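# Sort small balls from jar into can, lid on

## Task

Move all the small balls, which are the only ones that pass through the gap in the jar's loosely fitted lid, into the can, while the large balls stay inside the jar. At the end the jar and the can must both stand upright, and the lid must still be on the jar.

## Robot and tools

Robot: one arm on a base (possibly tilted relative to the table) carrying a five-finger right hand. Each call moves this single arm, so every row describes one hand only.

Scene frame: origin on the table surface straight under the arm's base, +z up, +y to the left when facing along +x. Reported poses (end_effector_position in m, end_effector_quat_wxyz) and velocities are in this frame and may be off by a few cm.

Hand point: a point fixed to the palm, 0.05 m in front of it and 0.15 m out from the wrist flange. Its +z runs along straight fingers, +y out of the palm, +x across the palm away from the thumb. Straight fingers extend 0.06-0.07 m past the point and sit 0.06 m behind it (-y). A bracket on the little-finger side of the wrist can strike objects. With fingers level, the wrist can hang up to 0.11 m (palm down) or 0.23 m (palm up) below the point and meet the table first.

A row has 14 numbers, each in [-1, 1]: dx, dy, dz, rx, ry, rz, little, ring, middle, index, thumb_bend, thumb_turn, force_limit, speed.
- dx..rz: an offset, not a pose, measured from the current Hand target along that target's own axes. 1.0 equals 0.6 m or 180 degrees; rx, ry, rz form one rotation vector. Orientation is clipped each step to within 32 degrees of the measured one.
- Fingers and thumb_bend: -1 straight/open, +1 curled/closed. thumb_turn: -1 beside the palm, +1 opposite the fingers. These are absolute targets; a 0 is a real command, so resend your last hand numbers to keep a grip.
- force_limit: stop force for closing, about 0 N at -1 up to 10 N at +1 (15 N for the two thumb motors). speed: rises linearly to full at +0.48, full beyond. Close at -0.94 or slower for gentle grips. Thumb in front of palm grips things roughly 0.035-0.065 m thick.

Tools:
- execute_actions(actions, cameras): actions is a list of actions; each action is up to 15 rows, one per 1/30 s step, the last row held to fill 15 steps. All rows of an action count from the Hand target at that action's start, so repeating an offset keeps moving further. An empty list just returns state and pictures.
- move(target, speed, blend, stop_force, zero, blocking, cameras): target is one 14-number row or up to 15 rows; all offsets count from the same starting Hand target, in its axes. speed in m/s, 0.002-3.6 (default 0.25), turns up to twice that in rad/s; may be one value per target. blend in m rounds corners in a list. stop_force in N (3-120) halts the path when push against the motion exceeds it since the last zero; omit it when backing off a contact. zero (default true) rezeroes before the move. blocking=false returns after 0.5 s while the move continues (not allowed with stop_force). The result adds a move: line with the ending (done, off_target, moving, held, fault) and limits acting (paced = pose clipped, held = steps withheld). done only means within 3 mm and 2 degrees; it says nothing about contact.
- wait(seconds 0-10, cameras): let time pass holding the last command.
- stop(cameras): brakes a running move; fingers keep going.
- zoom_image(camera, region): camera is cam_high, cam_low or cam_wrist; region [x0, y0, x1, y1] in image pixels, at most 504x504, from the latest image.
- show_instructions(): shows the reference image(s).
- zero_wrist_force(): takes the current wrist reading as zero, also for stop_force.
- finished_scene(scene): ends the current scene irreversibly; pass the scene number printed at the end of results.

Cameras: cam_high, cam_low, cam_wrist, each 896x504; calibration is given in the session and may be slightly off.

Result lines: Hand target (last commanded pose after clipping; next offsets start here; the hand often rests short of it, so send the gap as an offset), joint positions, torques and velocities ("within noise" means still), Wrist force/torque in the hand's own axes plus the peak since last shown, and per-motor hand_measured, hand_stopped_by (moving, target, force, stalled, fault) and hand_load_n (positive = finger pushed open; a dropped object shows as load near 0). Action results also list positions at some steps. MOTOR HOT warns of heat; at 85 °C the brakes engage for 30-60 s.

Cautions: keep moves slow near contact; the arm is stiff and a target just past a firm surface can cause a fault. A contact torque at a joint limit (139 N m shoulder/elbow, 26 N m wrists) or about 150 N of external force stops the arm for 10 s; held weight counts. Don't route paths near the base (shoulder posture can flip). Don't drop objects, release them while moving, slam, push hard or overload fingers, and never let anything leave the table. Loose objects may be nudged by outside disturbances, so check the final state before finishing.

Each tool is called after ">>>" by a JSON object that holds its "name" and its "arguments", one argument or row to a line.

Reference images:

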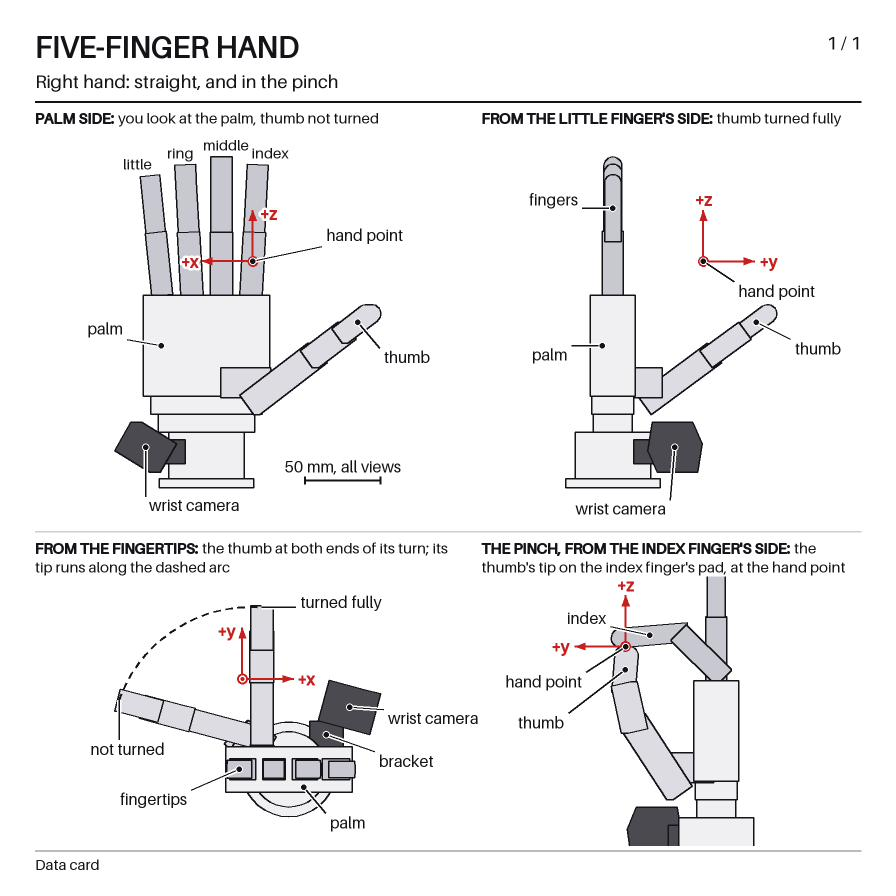

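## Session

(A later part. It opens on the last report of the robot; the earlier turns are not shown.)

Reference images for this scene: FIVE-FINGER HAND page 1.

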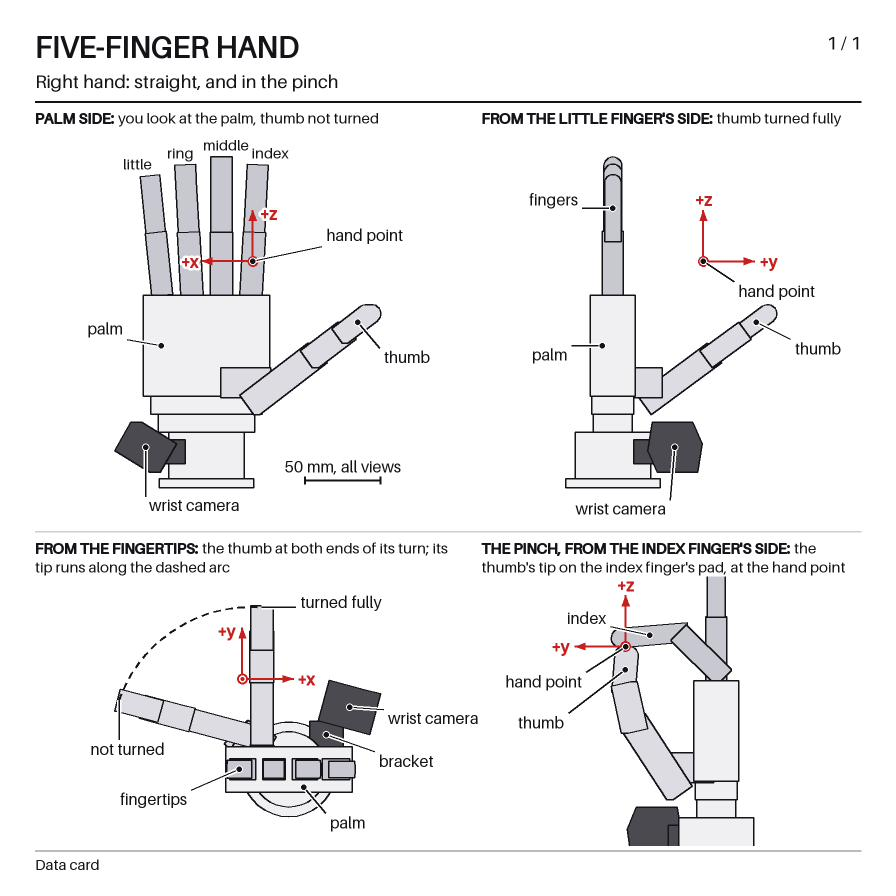

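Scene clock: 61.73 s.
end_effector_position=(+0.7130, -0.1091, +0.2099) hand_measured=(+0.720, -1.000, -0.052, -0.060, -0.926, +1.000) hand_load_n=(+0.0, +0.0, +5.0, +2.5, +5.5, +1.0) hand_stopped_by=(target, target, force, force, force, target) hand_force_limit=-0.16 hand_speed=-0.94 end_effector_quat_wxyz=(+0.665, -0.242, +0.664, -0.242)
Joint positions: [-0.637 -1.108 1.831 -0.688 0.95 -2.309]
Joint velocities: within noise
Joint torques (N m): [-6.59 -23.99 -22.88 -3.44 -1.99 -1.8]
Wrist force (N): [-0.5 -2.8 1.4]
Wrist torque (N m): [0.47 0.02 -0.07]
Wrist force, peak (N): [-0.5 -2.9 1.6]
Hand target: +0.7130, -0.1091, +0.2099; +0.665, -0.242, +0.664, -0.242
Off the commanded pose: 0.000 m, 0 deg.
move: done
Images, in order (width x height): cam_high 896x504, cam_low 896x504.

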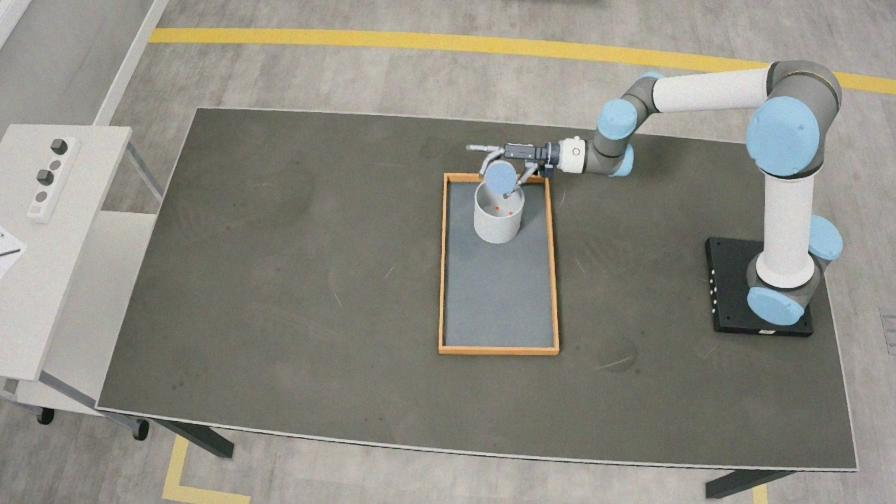

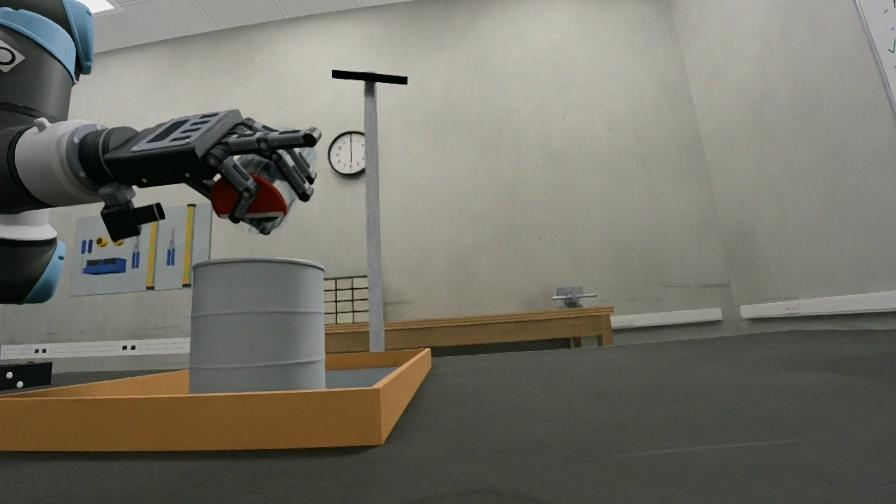

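>>> {"name": "wait", "arguments": {
  "seconds": 0.05,
  "cameras": ["cam_wrist"]
}}

>>> {"name": "zoom_image", "arguments": {
  "camera": "cam_wrist",
  "region": [230, 0, 700, 400]
}}

Scene clock: 61.90 s.
end_effector_position=(+0.7130, -0.1091, +0.2099) hand_measured=(+0.720, -1.000, -0.052, -0.060, -0.926, +1.000) hand_load_n=(+0.0, +0.0, +5.0, +2.5, +5.5, +0.5) hand_stopped_by=(target, target, force, force, force, target) hand_force_limit=-0.16 hand_speed=-0.94 end_effector_quat_wxyz=(+0.665, -0.242, +0.664, -0.242)
Joint positions: [-0.637 -1.108 1.831 -0.688 0.949 -2.31]
Joint velocities: within noise
Joint torques (N m): [-6.1 -24.88 -22.47 -3.6 -2.08 -1.54]
Wrist force (N): [-0.4 -2.3 1.2]
Wrist torque (N m): [0.50 0.00 -0.07]
Wrist force, peak (N): [-0.3 -2.7 1.5]
Hand target: +0.7130, -0.1091, +0.2099; +0.665, -0.242, +0.664, -0.242
Off the commanded pose: 0.000 m, 0 deg.
wait: 0.07 s; no rest
camera_calibration:
cam_wrist: T_world_to_cam=[[-0.037815, 0.587886, -0.80806, 0.25509], [-0.577626, 0.646996, 0.497739, 0.36397], [0.815425, 0.485578, 0.315112, -0.480366], [0, 0, 0, 1]] pos_world=[0.611587, -0.152196, 0.176334]
Images, in order (width x height): cam_wrist 896x504.

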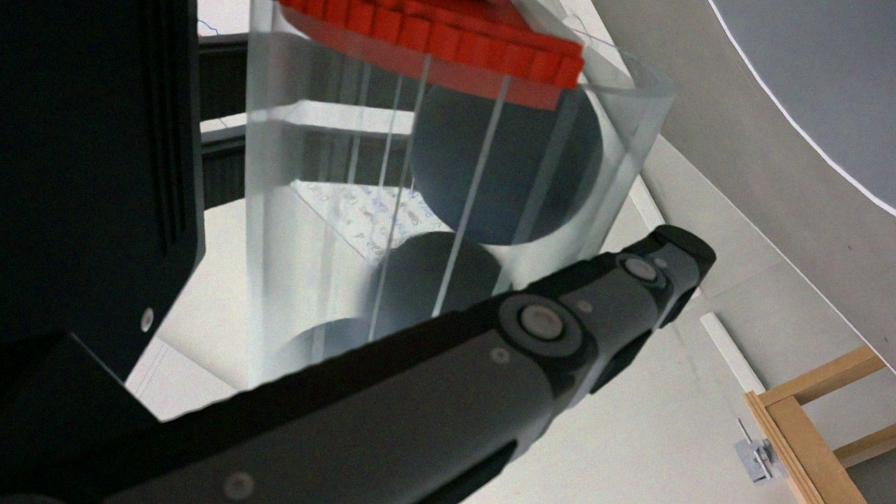

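Scaled by 1.072 from the camera's 896x504 image, which has a finer 1280x720 frame.

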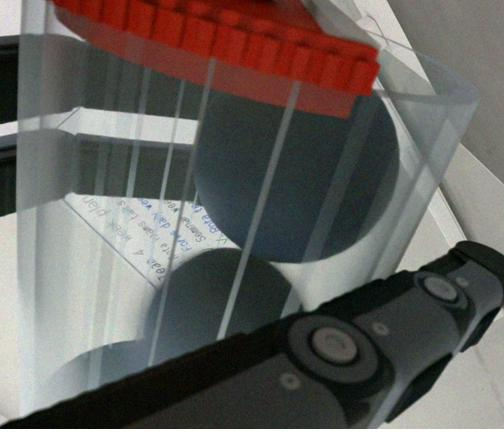

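>>> {"name": "move", "arguments": {
  "target": [
    [-0.0547,0.0651,0,0,0,-0.2778,0.72,-1.0,0.0,0.0,-0.3,1.0,-0.16,-0.94],
    [-0.0718,0.0855,0,0,0,-0.5278,0.72,-1.0,0.0,0.0,-0.3,1.0,-0.16,-0.94],
    [-0.0793,0.0945,0,0,0,-0.7778,0.72,-1.0,0.0,0.0,-0.3,1.0,-0.16,-0.94]
  ],
  "speed": 0.55,
  "blend": 0.01,
  "cameras": ["cam_high", "cam_low", "cam_wrist"]
}}

>>> {"name": "zoom_image", "arguments": {
  "camera": "cam_low",
  "region": [230, 130, 370, 270]
}}

>>> {"name": "zoom_image", "arguments": {
  "camera": "cam_high",
  "region": [460, 160, 544, 260]
}}

Scene clock: 69.53 s.
end_effector_position=(+0.7130, -0.0350, +0.2098) hand_measured=(+0.720, -1.000, -0.052, -0.060, -0.926, +1.000) hand_load_n=(+0.0, +0.0, +5.0, +3.0, +5.5, +2.0) hand_stopped_by=(target, target, force, force, force, target) hand_force_limit=-0.16 hand_speed=-0.94 end_effector_quat_wxyz=(+0.000, +0.707, +0.000, +0.707)
Joint positions: [-0.241 -1.184 1.913 -0.7 1.345 -4.739]
Joint velocities: within noise
Joint torques (N m): [-6.56 -39.52 -23.72 0.65 -1.91 -2.15]
Wrist force (N): [1.4 -1.8 2.4]
Wrist torque (N m): [0.12 0.76 0.20]
Wrist force, peak (N): [1.2 -2.8 2.3]
Hand target: +0.7130, -0.0351, +0.2099; +0.000, +0.707, +0.000, +0.707
Off the commanded pose: 0.000 m, 0 deg.
move: done
camera_calibration:
cam_wrist: T_world_to_cam=[[-0.0373506, -0.969813, 0.240972, -0.0635557], [-0.576406, -0.176074, -0.797968, 0.558201], [0.816309, -0.168702, -0.55243, -0.357726], [0, 0, 0, 1]] pos_world=[0.611392, -0.0237019, 0.263123]

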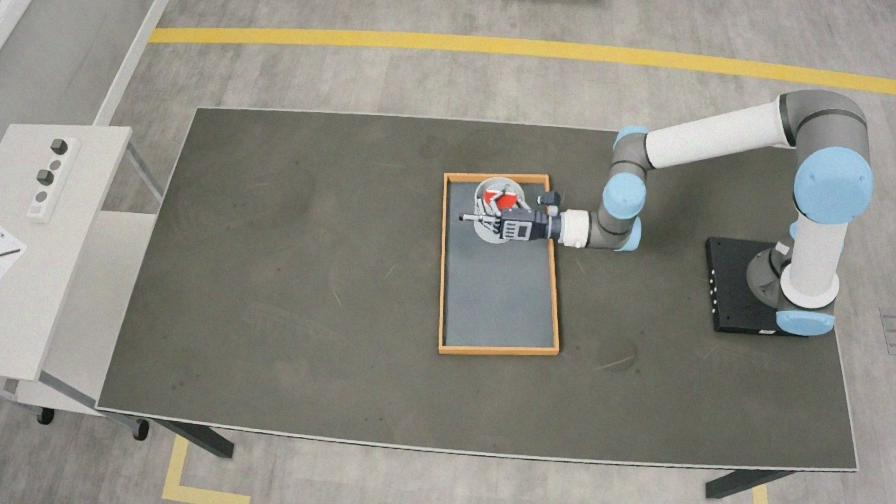

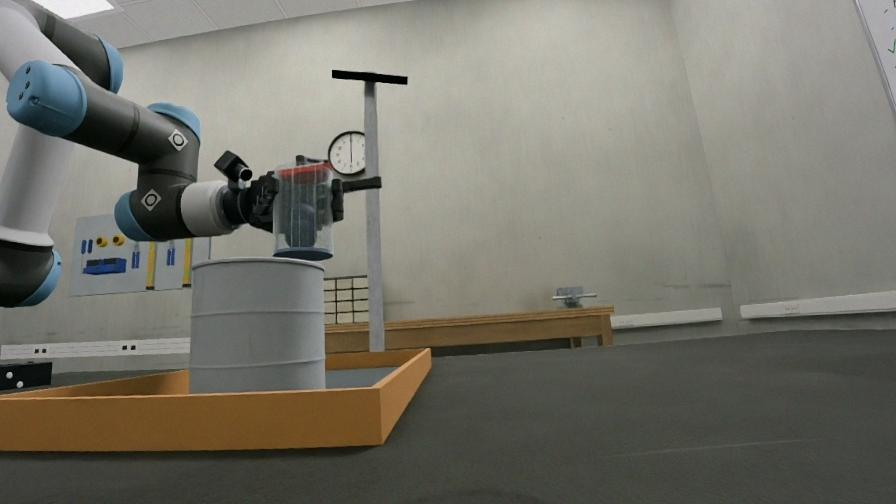

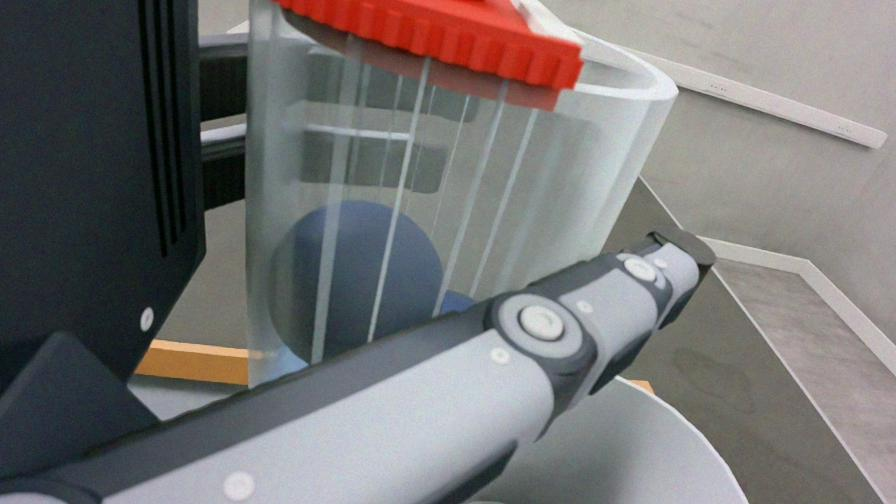

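Scaled by 3.600 from the camera's 896x504 image, which has a finer 1280x720 frame.

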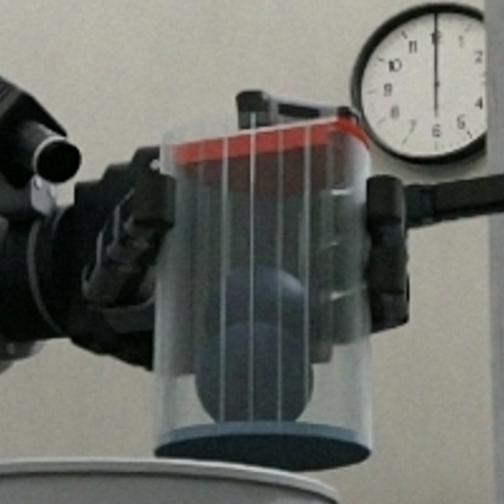

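Scaled by 5.040 from the camera's 896x504 image, which has a finer 1280x720 frame.

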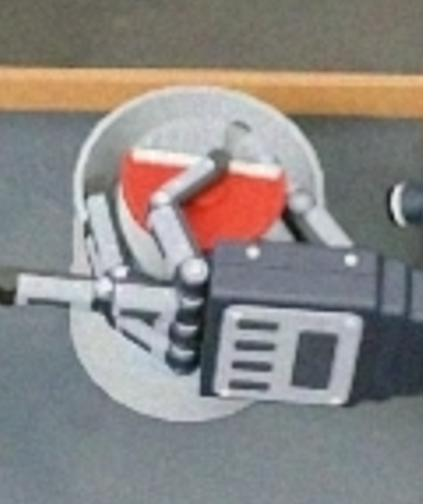

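>>> {"name": "zoom_image", "arguments": {
  "camera": "cam_wrist",
  "region": [230, 150, 530, 400]
}}

>>> {"name": "zoom_image", "arguments": {
  "camera": "cam_low",
  "region": [260, 190, 350, 270]
}}

Scaled by 1.680 from the camera's 896x504 image, which has a finer 1280x720 frame.

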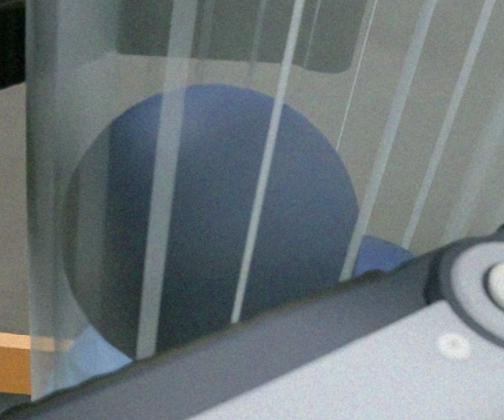

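Scaled by 5.600 from the camera's 896x504 image, which has a finer 1280x720 frame.

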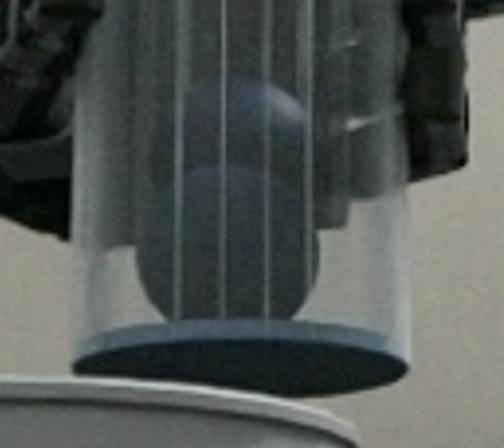

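>>> {"name": "move", "arguments": {
  "target": [
    [-0.2083,-0.1667,-0.0433,0,0,0,0.72,-1.0,0.0,0.0,-0.3,1.0,-0.16,-0.94],
    [-0.2367,-0.1667,-0.0433,0,0,0,0.72,-1.0,0.0,0.0,-0.3,1.0,-0.16,-0.94]
  ],
  "speed": [0.3,0.06],
  "blend": 0.005,
  "cameras": ["cam_high", "cam_low"]
}}

>>> {"name": "zoom_image", "arguments": {
  "camera": "cam_high",
  "region": [440, 150, 564, 320]
}}

Scene clock: 72.27 s.
end_effector_position=(+0.6870, +0.0649, +0.0679) hand_measured=(+0.720, -1.000, -0.052, -0.060, -0.926, +1.000) hand_load_n=(+0.0, +0.0, +5.0, +3.0, +5.0, +1.5) hand_stopped_by=(target, target, force, force, force, target) hand_force_limit=-0.16 hand_speed=-0.94 end_effector_quat_wxyz=(+0.000, +0.707, +0.000, +0.707)
Joint positions: [-0.032 -0.917 2.009 -1.064 1.554 -4.733]
Joint velocities: within noise
Joint torques (N m): [5.7 -42.54 -15.14 0.78 0.77 -1.96]
Wrist force (N): [1.7 -1.7 2.4]
Wrist torque (N m): [0.13 0.73 0.23]
Wrist force, peak (N): [3.6 -0.1 3.3]
Hand target: +0.6870, +0.0649, +0.0679; +0.000, +0.707, +0.000, +0.707
Off the commanded pose: 0.000 m, 0 deg.
move: done
Images, in order (width x height): cam_high 896x504, cam_low 896x504.

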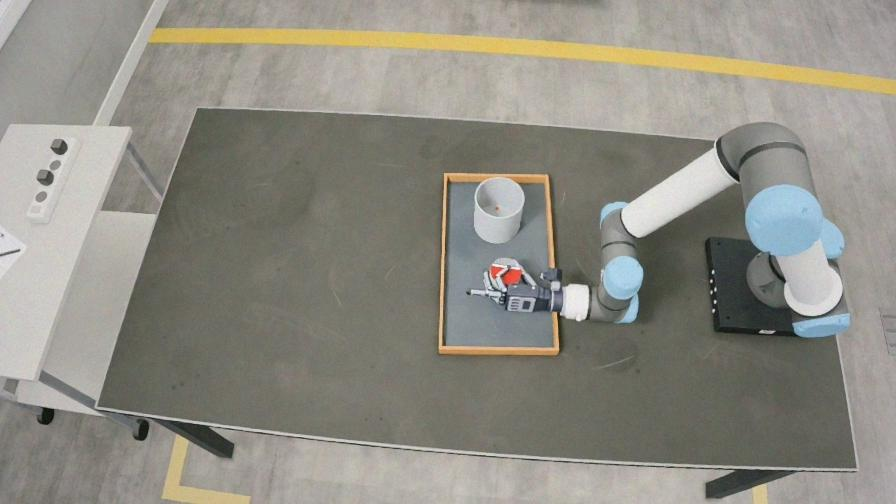

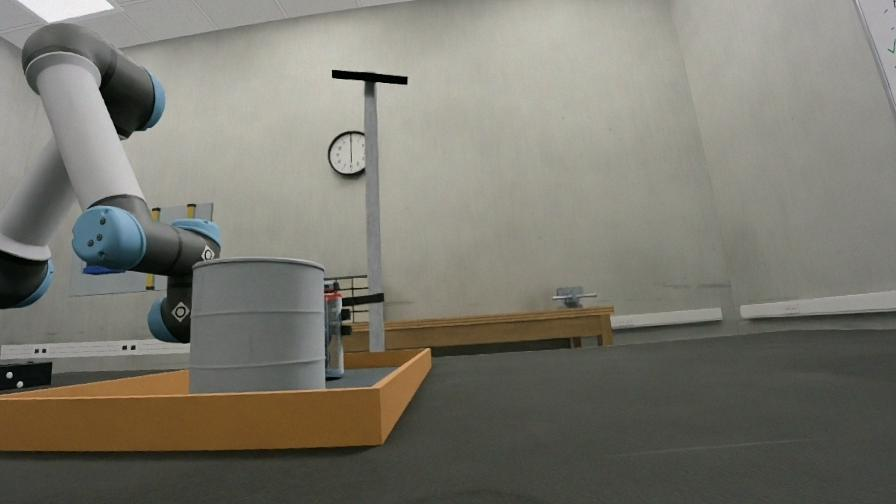

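Scaled by 2.965 from the camera's 896x504 image, which has a finer 1280x720 frame.

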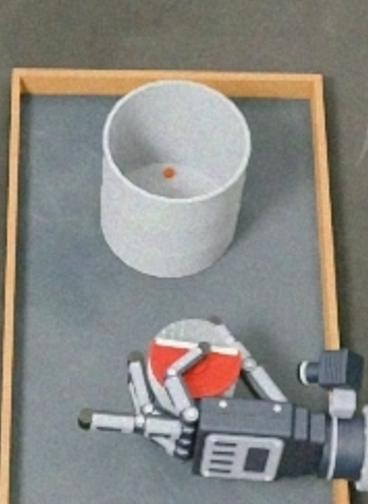

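>>> {"name": "move", "arguments": {
  "target": [-0.02,0,0,0,0,0,0.72,-1.0,0.0,0.0,-0.3,1.0,-0.16,-0.94],
  "speed": 0.006,
  "stop_force": 3,
  "cameras": ["cam_low"]
}}

>>> {"name": "zoom_image", "arguments": {
  "camera": "cam_low",
  "region": [290, 260, 400, 400]
}}

Scene clock: 74.37 s.
end_effector_position=(+0.6870, +0.0649, +0.0620) hand_measured=(+0.720, -1.000, -0.052, -0.060, -0.926, +1.000) hand_load_n=(+0.5, +0.0, +5.0, +3.0, +5.0, +1.0) hand_stopped_by=(target, target, force, force, force, target) hand_force_limit=-0.16 hand_speed=-0.94 end_effector_quat_wxyz=(+0.000, +0.707, +0.000, +0.707)
Joint positions: [-0.032 -0.904 2.009 -1.077 1.554 -4.734]
Joint velocities: within noise
Joint torques (N m): [-2.74 -41.84 -15.11 0.82 -0.49 0.76]
Wrist force (N): [4.7 -1.7 3.3]
Wrist torque (N m): [0.12 0.64 0.25]
Wrist force, peak (N): [8.1 -1.8 3.8]
Hand target: +0.6870, +0.0650, +0.0620; +0.000, +0.707, +0.000, +0.707 (not the last commanded pose)
Off the commanded pose: 0.006 m, 0 deg.
move: contact
Images, in order (width x height): cam_low 896x504.

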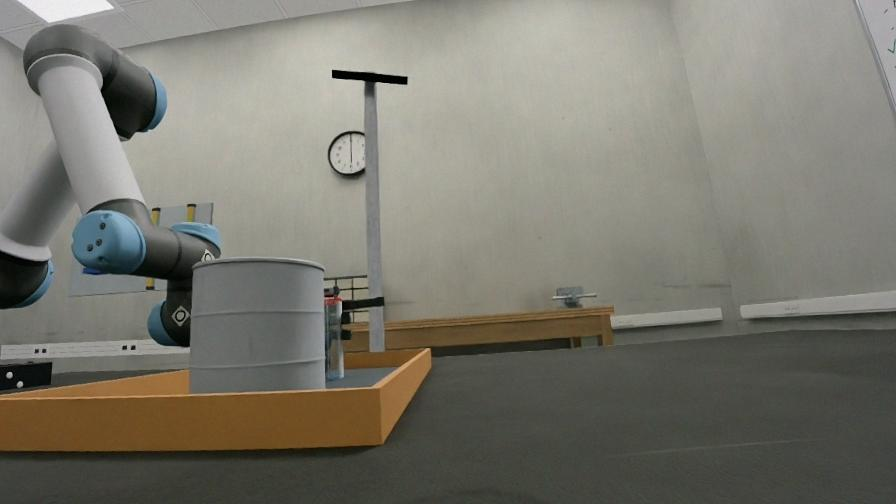

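Scaled by 3.600 from the camera's 896x504 image, which has a finer 1280x720 frame.

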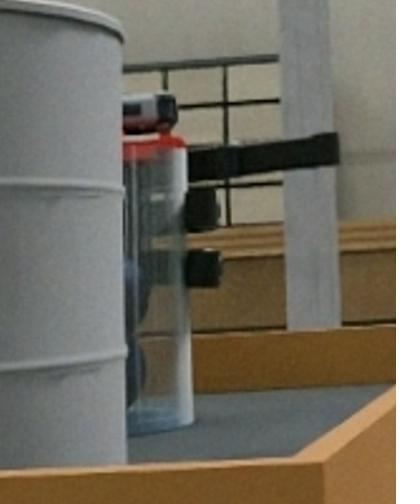

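>>> {"name": "execute_actions", "arguments": {
  "actions": [
    [[0,0,0,0,0,0,0.72,-1.0,0.0,0.0,-1.0,1.0,-0.16,-0.8]],
    [[0,0,0,0,0,0,0.72,-1.0,-1.0,-1.0,-1.0,1.0,-0.16,-0.4]]
  ],
  "cameras": ["cam_high", "cam_low"]
}}

>>> {"name": "zoom_image", "arguments": {
  "camera": "cam_high",
  "region": [440, 150, 564, 320]
}}

Scene clock: 77.37 s.
end_effector_position=(+0.6870, +0.0650, +0.0620) hand_measured=(+0.720, -1.000, -1.000, -1.000, -1.000, +1.000) hand_load_n=(+0.0, +0.0, +0.0, +0.0, -0.5, +0.5) hand_stopped_by=(target, target, target, target, target, target) hand_force_limit=-0.16 hand_speed=-0.40 end_effector_quat_wxyz=(+0.000, +0.707, +0.000, +0.707)
Joint positions: [-0.032 -0.904 2.009 -1.077 1.554 -4.733]
Joint velocities: within noise
Joint torques (N m): [5.93 -40.65 -14.33 -1.88 0.99 1.66]
Wrist force (N): [4.8 -1.7 2.6]
Wrist torque (N m): [0.15 0.63 0.25]
Wrist force, peak (N): [5.2 -2.0 3.7]
Hand target: +0.6870, +0.0650, +0.0620; +0.000, +0.707, +0.000, +0.707
Off the commanded pose: 0.000 m, 0 deg.
Step readings (end_effector_position):
0: (+0.6870, +0.0649, +0.0620)
1: (+0.6870, +0.0649, +0.0620)
2: (+0.6870, +0.0649, +0.0620)
4: (+0.6870, +0.0649, +0.0620)
8: (+0.6870, +0.0649, +0.0620)
15: (+0.6870, +0.0649, +0.0620)
16: (+0.6870, +0.0649, +0.0620)
17: (+0.6870, +0.0649, +0.0620)
19: (+0.6870, +0.0649, +0.0620)
23: (+0.6870, +0.0650, +0.0620)
30: (+0.6870, +0.0650, +0.0620)
Images, in order (width x height): cam_high 896x504, cam_low 896x504.

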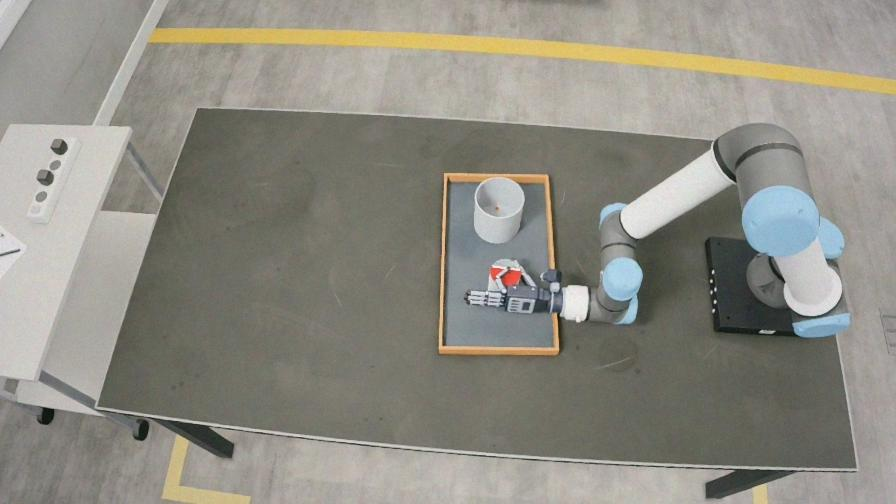

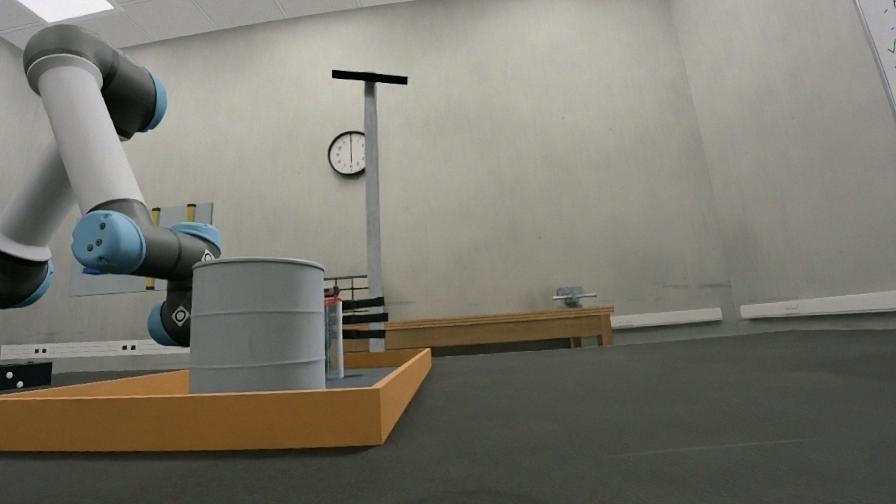

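Scaled by 2.965 from the camera's 896x504 image, which has a finer 1280x720 frame.

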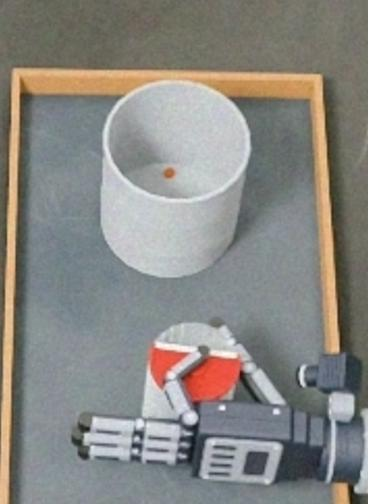

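>>> {"name": "move", "arguments": {
  "target": [
    [0.05,0,0,0,0,0,0.72,-1.0,-1.0,-1.0,-1.0,1.0,-0.16,-0.4],
    [0.4,0,0,0,0,0,0.72,-1.0,-1.0,-1.0,-1.0,1.0,-0.16,-0.4]
  ],
  "speed": [0.05,0.3],
  "blend": 0.01,
  "cameras": ["cam_high", "cam_low"]
}}

>>> {"name": "zoom_image", "arguments": {
  "camera": "cam_high",
  "region": [440, 150, 564, 320]
}}

>>> {"name": "zoom_image", "arguments": {
  "camera": "cam_low",
  "region": [290, 260, 400, 400]
}}

Scene clock: 79.33 s.
end_effector_position=(+0.6869, +0.0649, +0.3019) hand_measured=(+0.720, -1.000, -1.000, -1.000, -1.000, +1.000) hand_load_n=(+0.0, +0.0, +0.0, +0.0, +0.0, +0.0) hand_stopped_by=(target, target, target, target, target, target) hand_force_limit=-0.16 hand_speed=-0.40 end_effector_quat_wxyz=(+0.000, +0.707, +0.000, +0.707) end_effector_velocity=(+0.000, +0.000, +0.000) end_effector_angular_velocity=(+0.001, +0.004, -0.001)
Joint positions: [-0.021 -1.325 1.828 -0.475 1.565 -4.733]
Joint velocities: [0 0 -0.001 0.006 0.001 0.001]
Joint torques (N m): [-5.23 -34.82 -25.01 0.63 -0.88 1.95]
Wrist force (N): [3.2 -1.5 2.4]
Wrist torque (N m): [0.16 0.70 0.23]
Wrist force, peak (N): [5.8 -1.6 2.3]
Hand target: +0.6869, +0.0649, +0.3020; +0.000, +0.707, +0.000, +0.707
Off the commanded pose: 0.000 m, 0 deg.
move: done
Images, in order (width x height): cam_high 896x504, cam_low 896x504.

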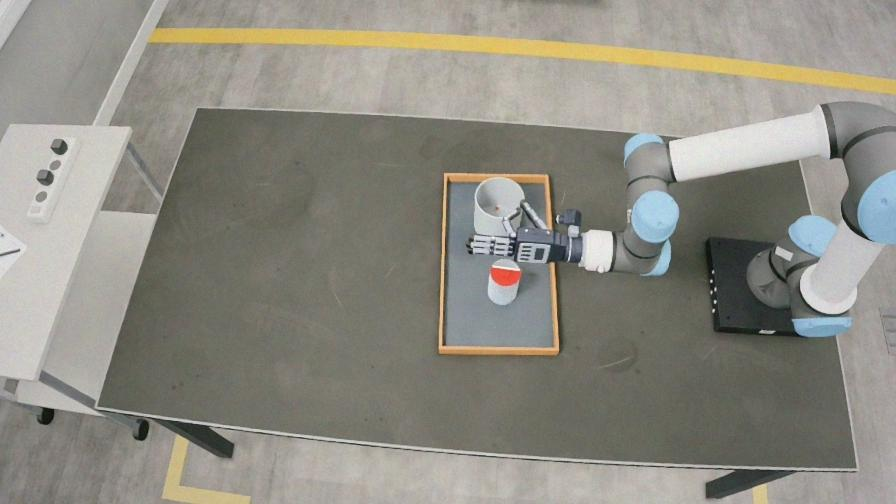

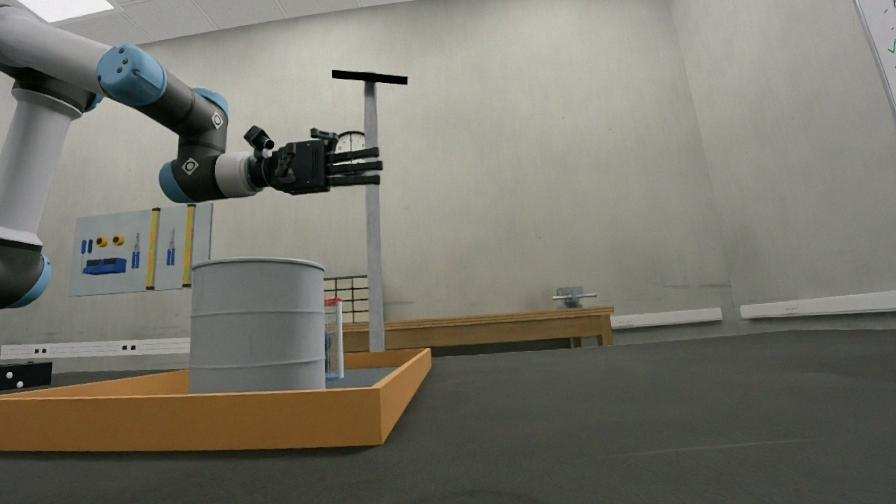

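Scaled by 2.965 from the camera's 896x504 image, which has a finer 1280x720 frame.

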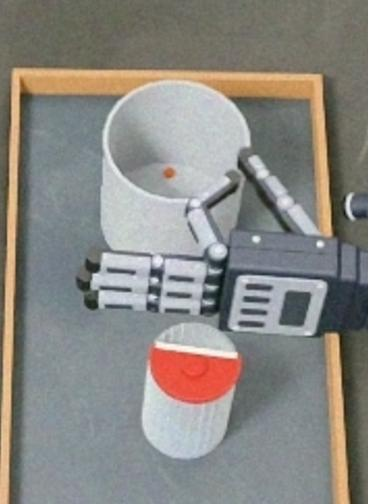

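Scaled by 3.600 from the camera's 896x504 image, which has a finer 1280x720 frame.

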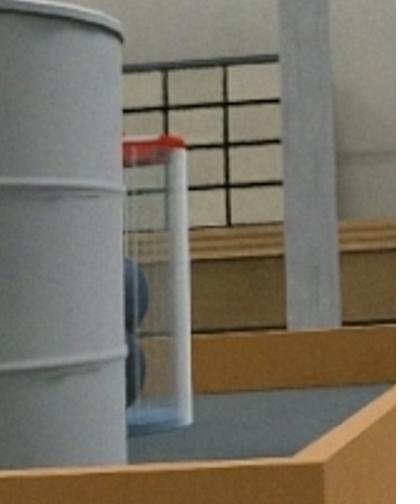

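>>> {"name": "zoom_image", "arguments": {
  "camera": "cam_high",
  "region": [480, 255, 530, 310]
}}

>>> {"name": "zoom_image", "arguments": {
  "camera": "cam_low",
  "region": [315, 290, 355, 390]
}}

>>> {"name": "zoom_image", "arguments": {
  "camera": "cam_high",
  "region": [465, 170, 535, 250]
}}

Scaled by 9.164 from the camera's 896x504 image, which has a finer 1280x720 frame.

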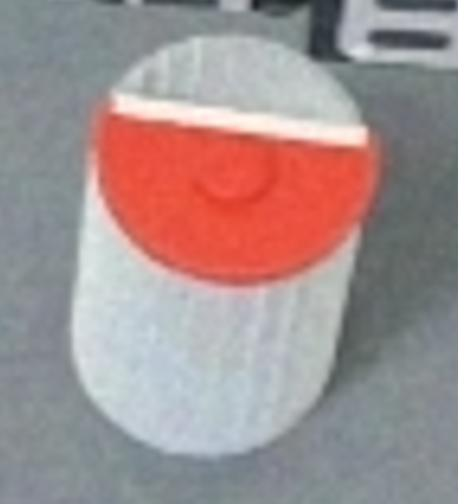

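Scaled by 5.040 from the camera's 896x504 image, which has a finer 1280x720 frame.

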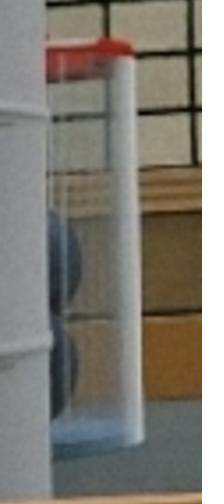

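Scaled by 6.300 from the camera's 896x504 image, which has a finer 1280x720 frame.

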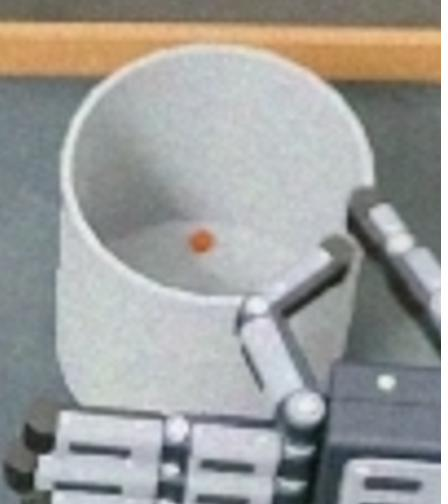

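>>> {"name": "move", "arguments": {
  "target": [-0.2867,0,-0.2117,0,0,0,0.72,-1.0,-1.0,-1.0,-1.0,1.0,-0.16,-0.4],
  "speed": 0.4,
  "cameras": ["cam_wrist", "cam_high"]
}}

>>> {"name": "zoom_image", "arguments": {
  "camera": "cam_wrist",
  "region": [200, 50, 600, 400]
}}

Scene clock: 81.87 s.
end_effector_position=(+0.5600, +0.0648, +0.1300) hand_measured=(+0.720, -1.000, -1.000, -1.000, -1.000, +1.000) hand_load_n=(+0.0, +0.0, +0.0, +0.0, +0.0, +0.0) hand_stopped_by=(target, target, target, target, target, target) hand_force_limit=-0.16 hand_speed=-0.40 end_effector_quat_wxyz=(+0.000, +0.707, +0.000, +0.707)
Joint positions: [-0.035 -1.251 2.345 -1.066 1.552 -4.734]
Joint velocities: within noise
Joint torques (N m): [5.83 -15.46 -6.74 -3.65 1.04 -0.84]
Wrist force (N): [3.2 -1.5 2.2]
Wrist torque (N m): [0.17 0.72 0.23]
Wrist force, peak (N): [5.2 -1.8 3.9]
Hand target: +0.5600, +0.0649, +0.1299; +0.000, +0.707, +0.000, +0.707
Off the commanded pose: 0.000 m, 0 deg.
move: done
camera_calibration:
cam_wrist: T_world_to_cam=[[-0.0374137, -0.969743, 0.241245, 0.0468202], [-0.576329, -0.176279, -0.797979, 0.423963], [0.816361, -0.168892, -0.552296, -0.260177], [0, 0, 0, 1]] pos_world=[0.458492, 0.0761977, 0.183323]
Images, in order (width x height): cam_high 896x504, cam_wrist 896x504.

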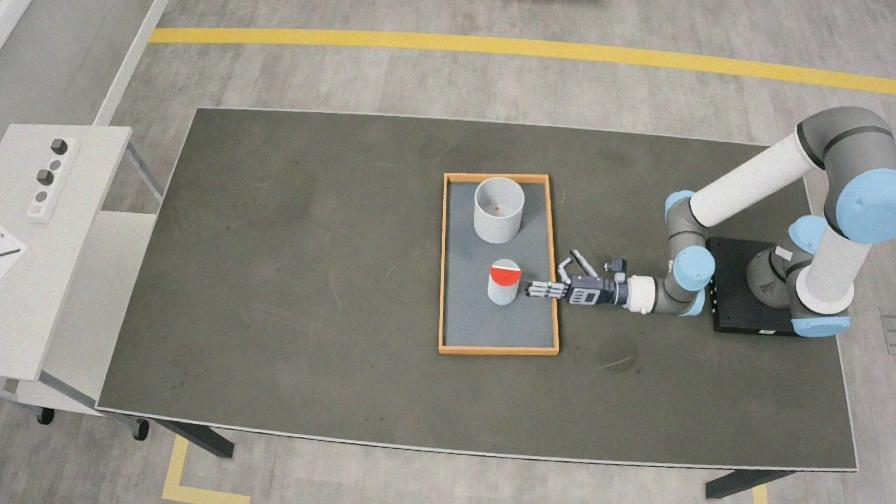

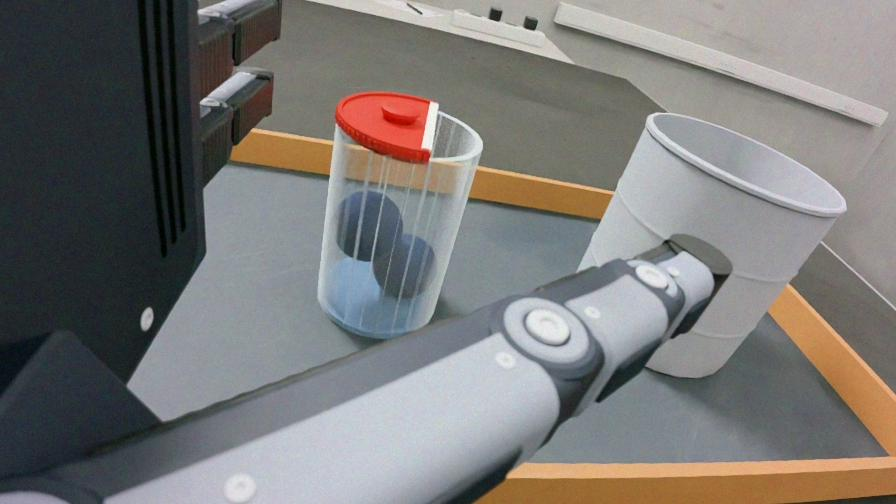

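Scaled by 1.260 from the camera's 896x504 image, which has a finer 1280x720 frame.

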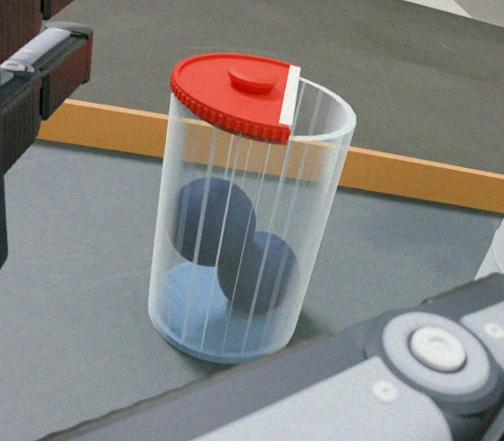

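>>> {"name": "finished_scene", "arguments": {
  "scene": 2
}}

The scene is finished: the task was done.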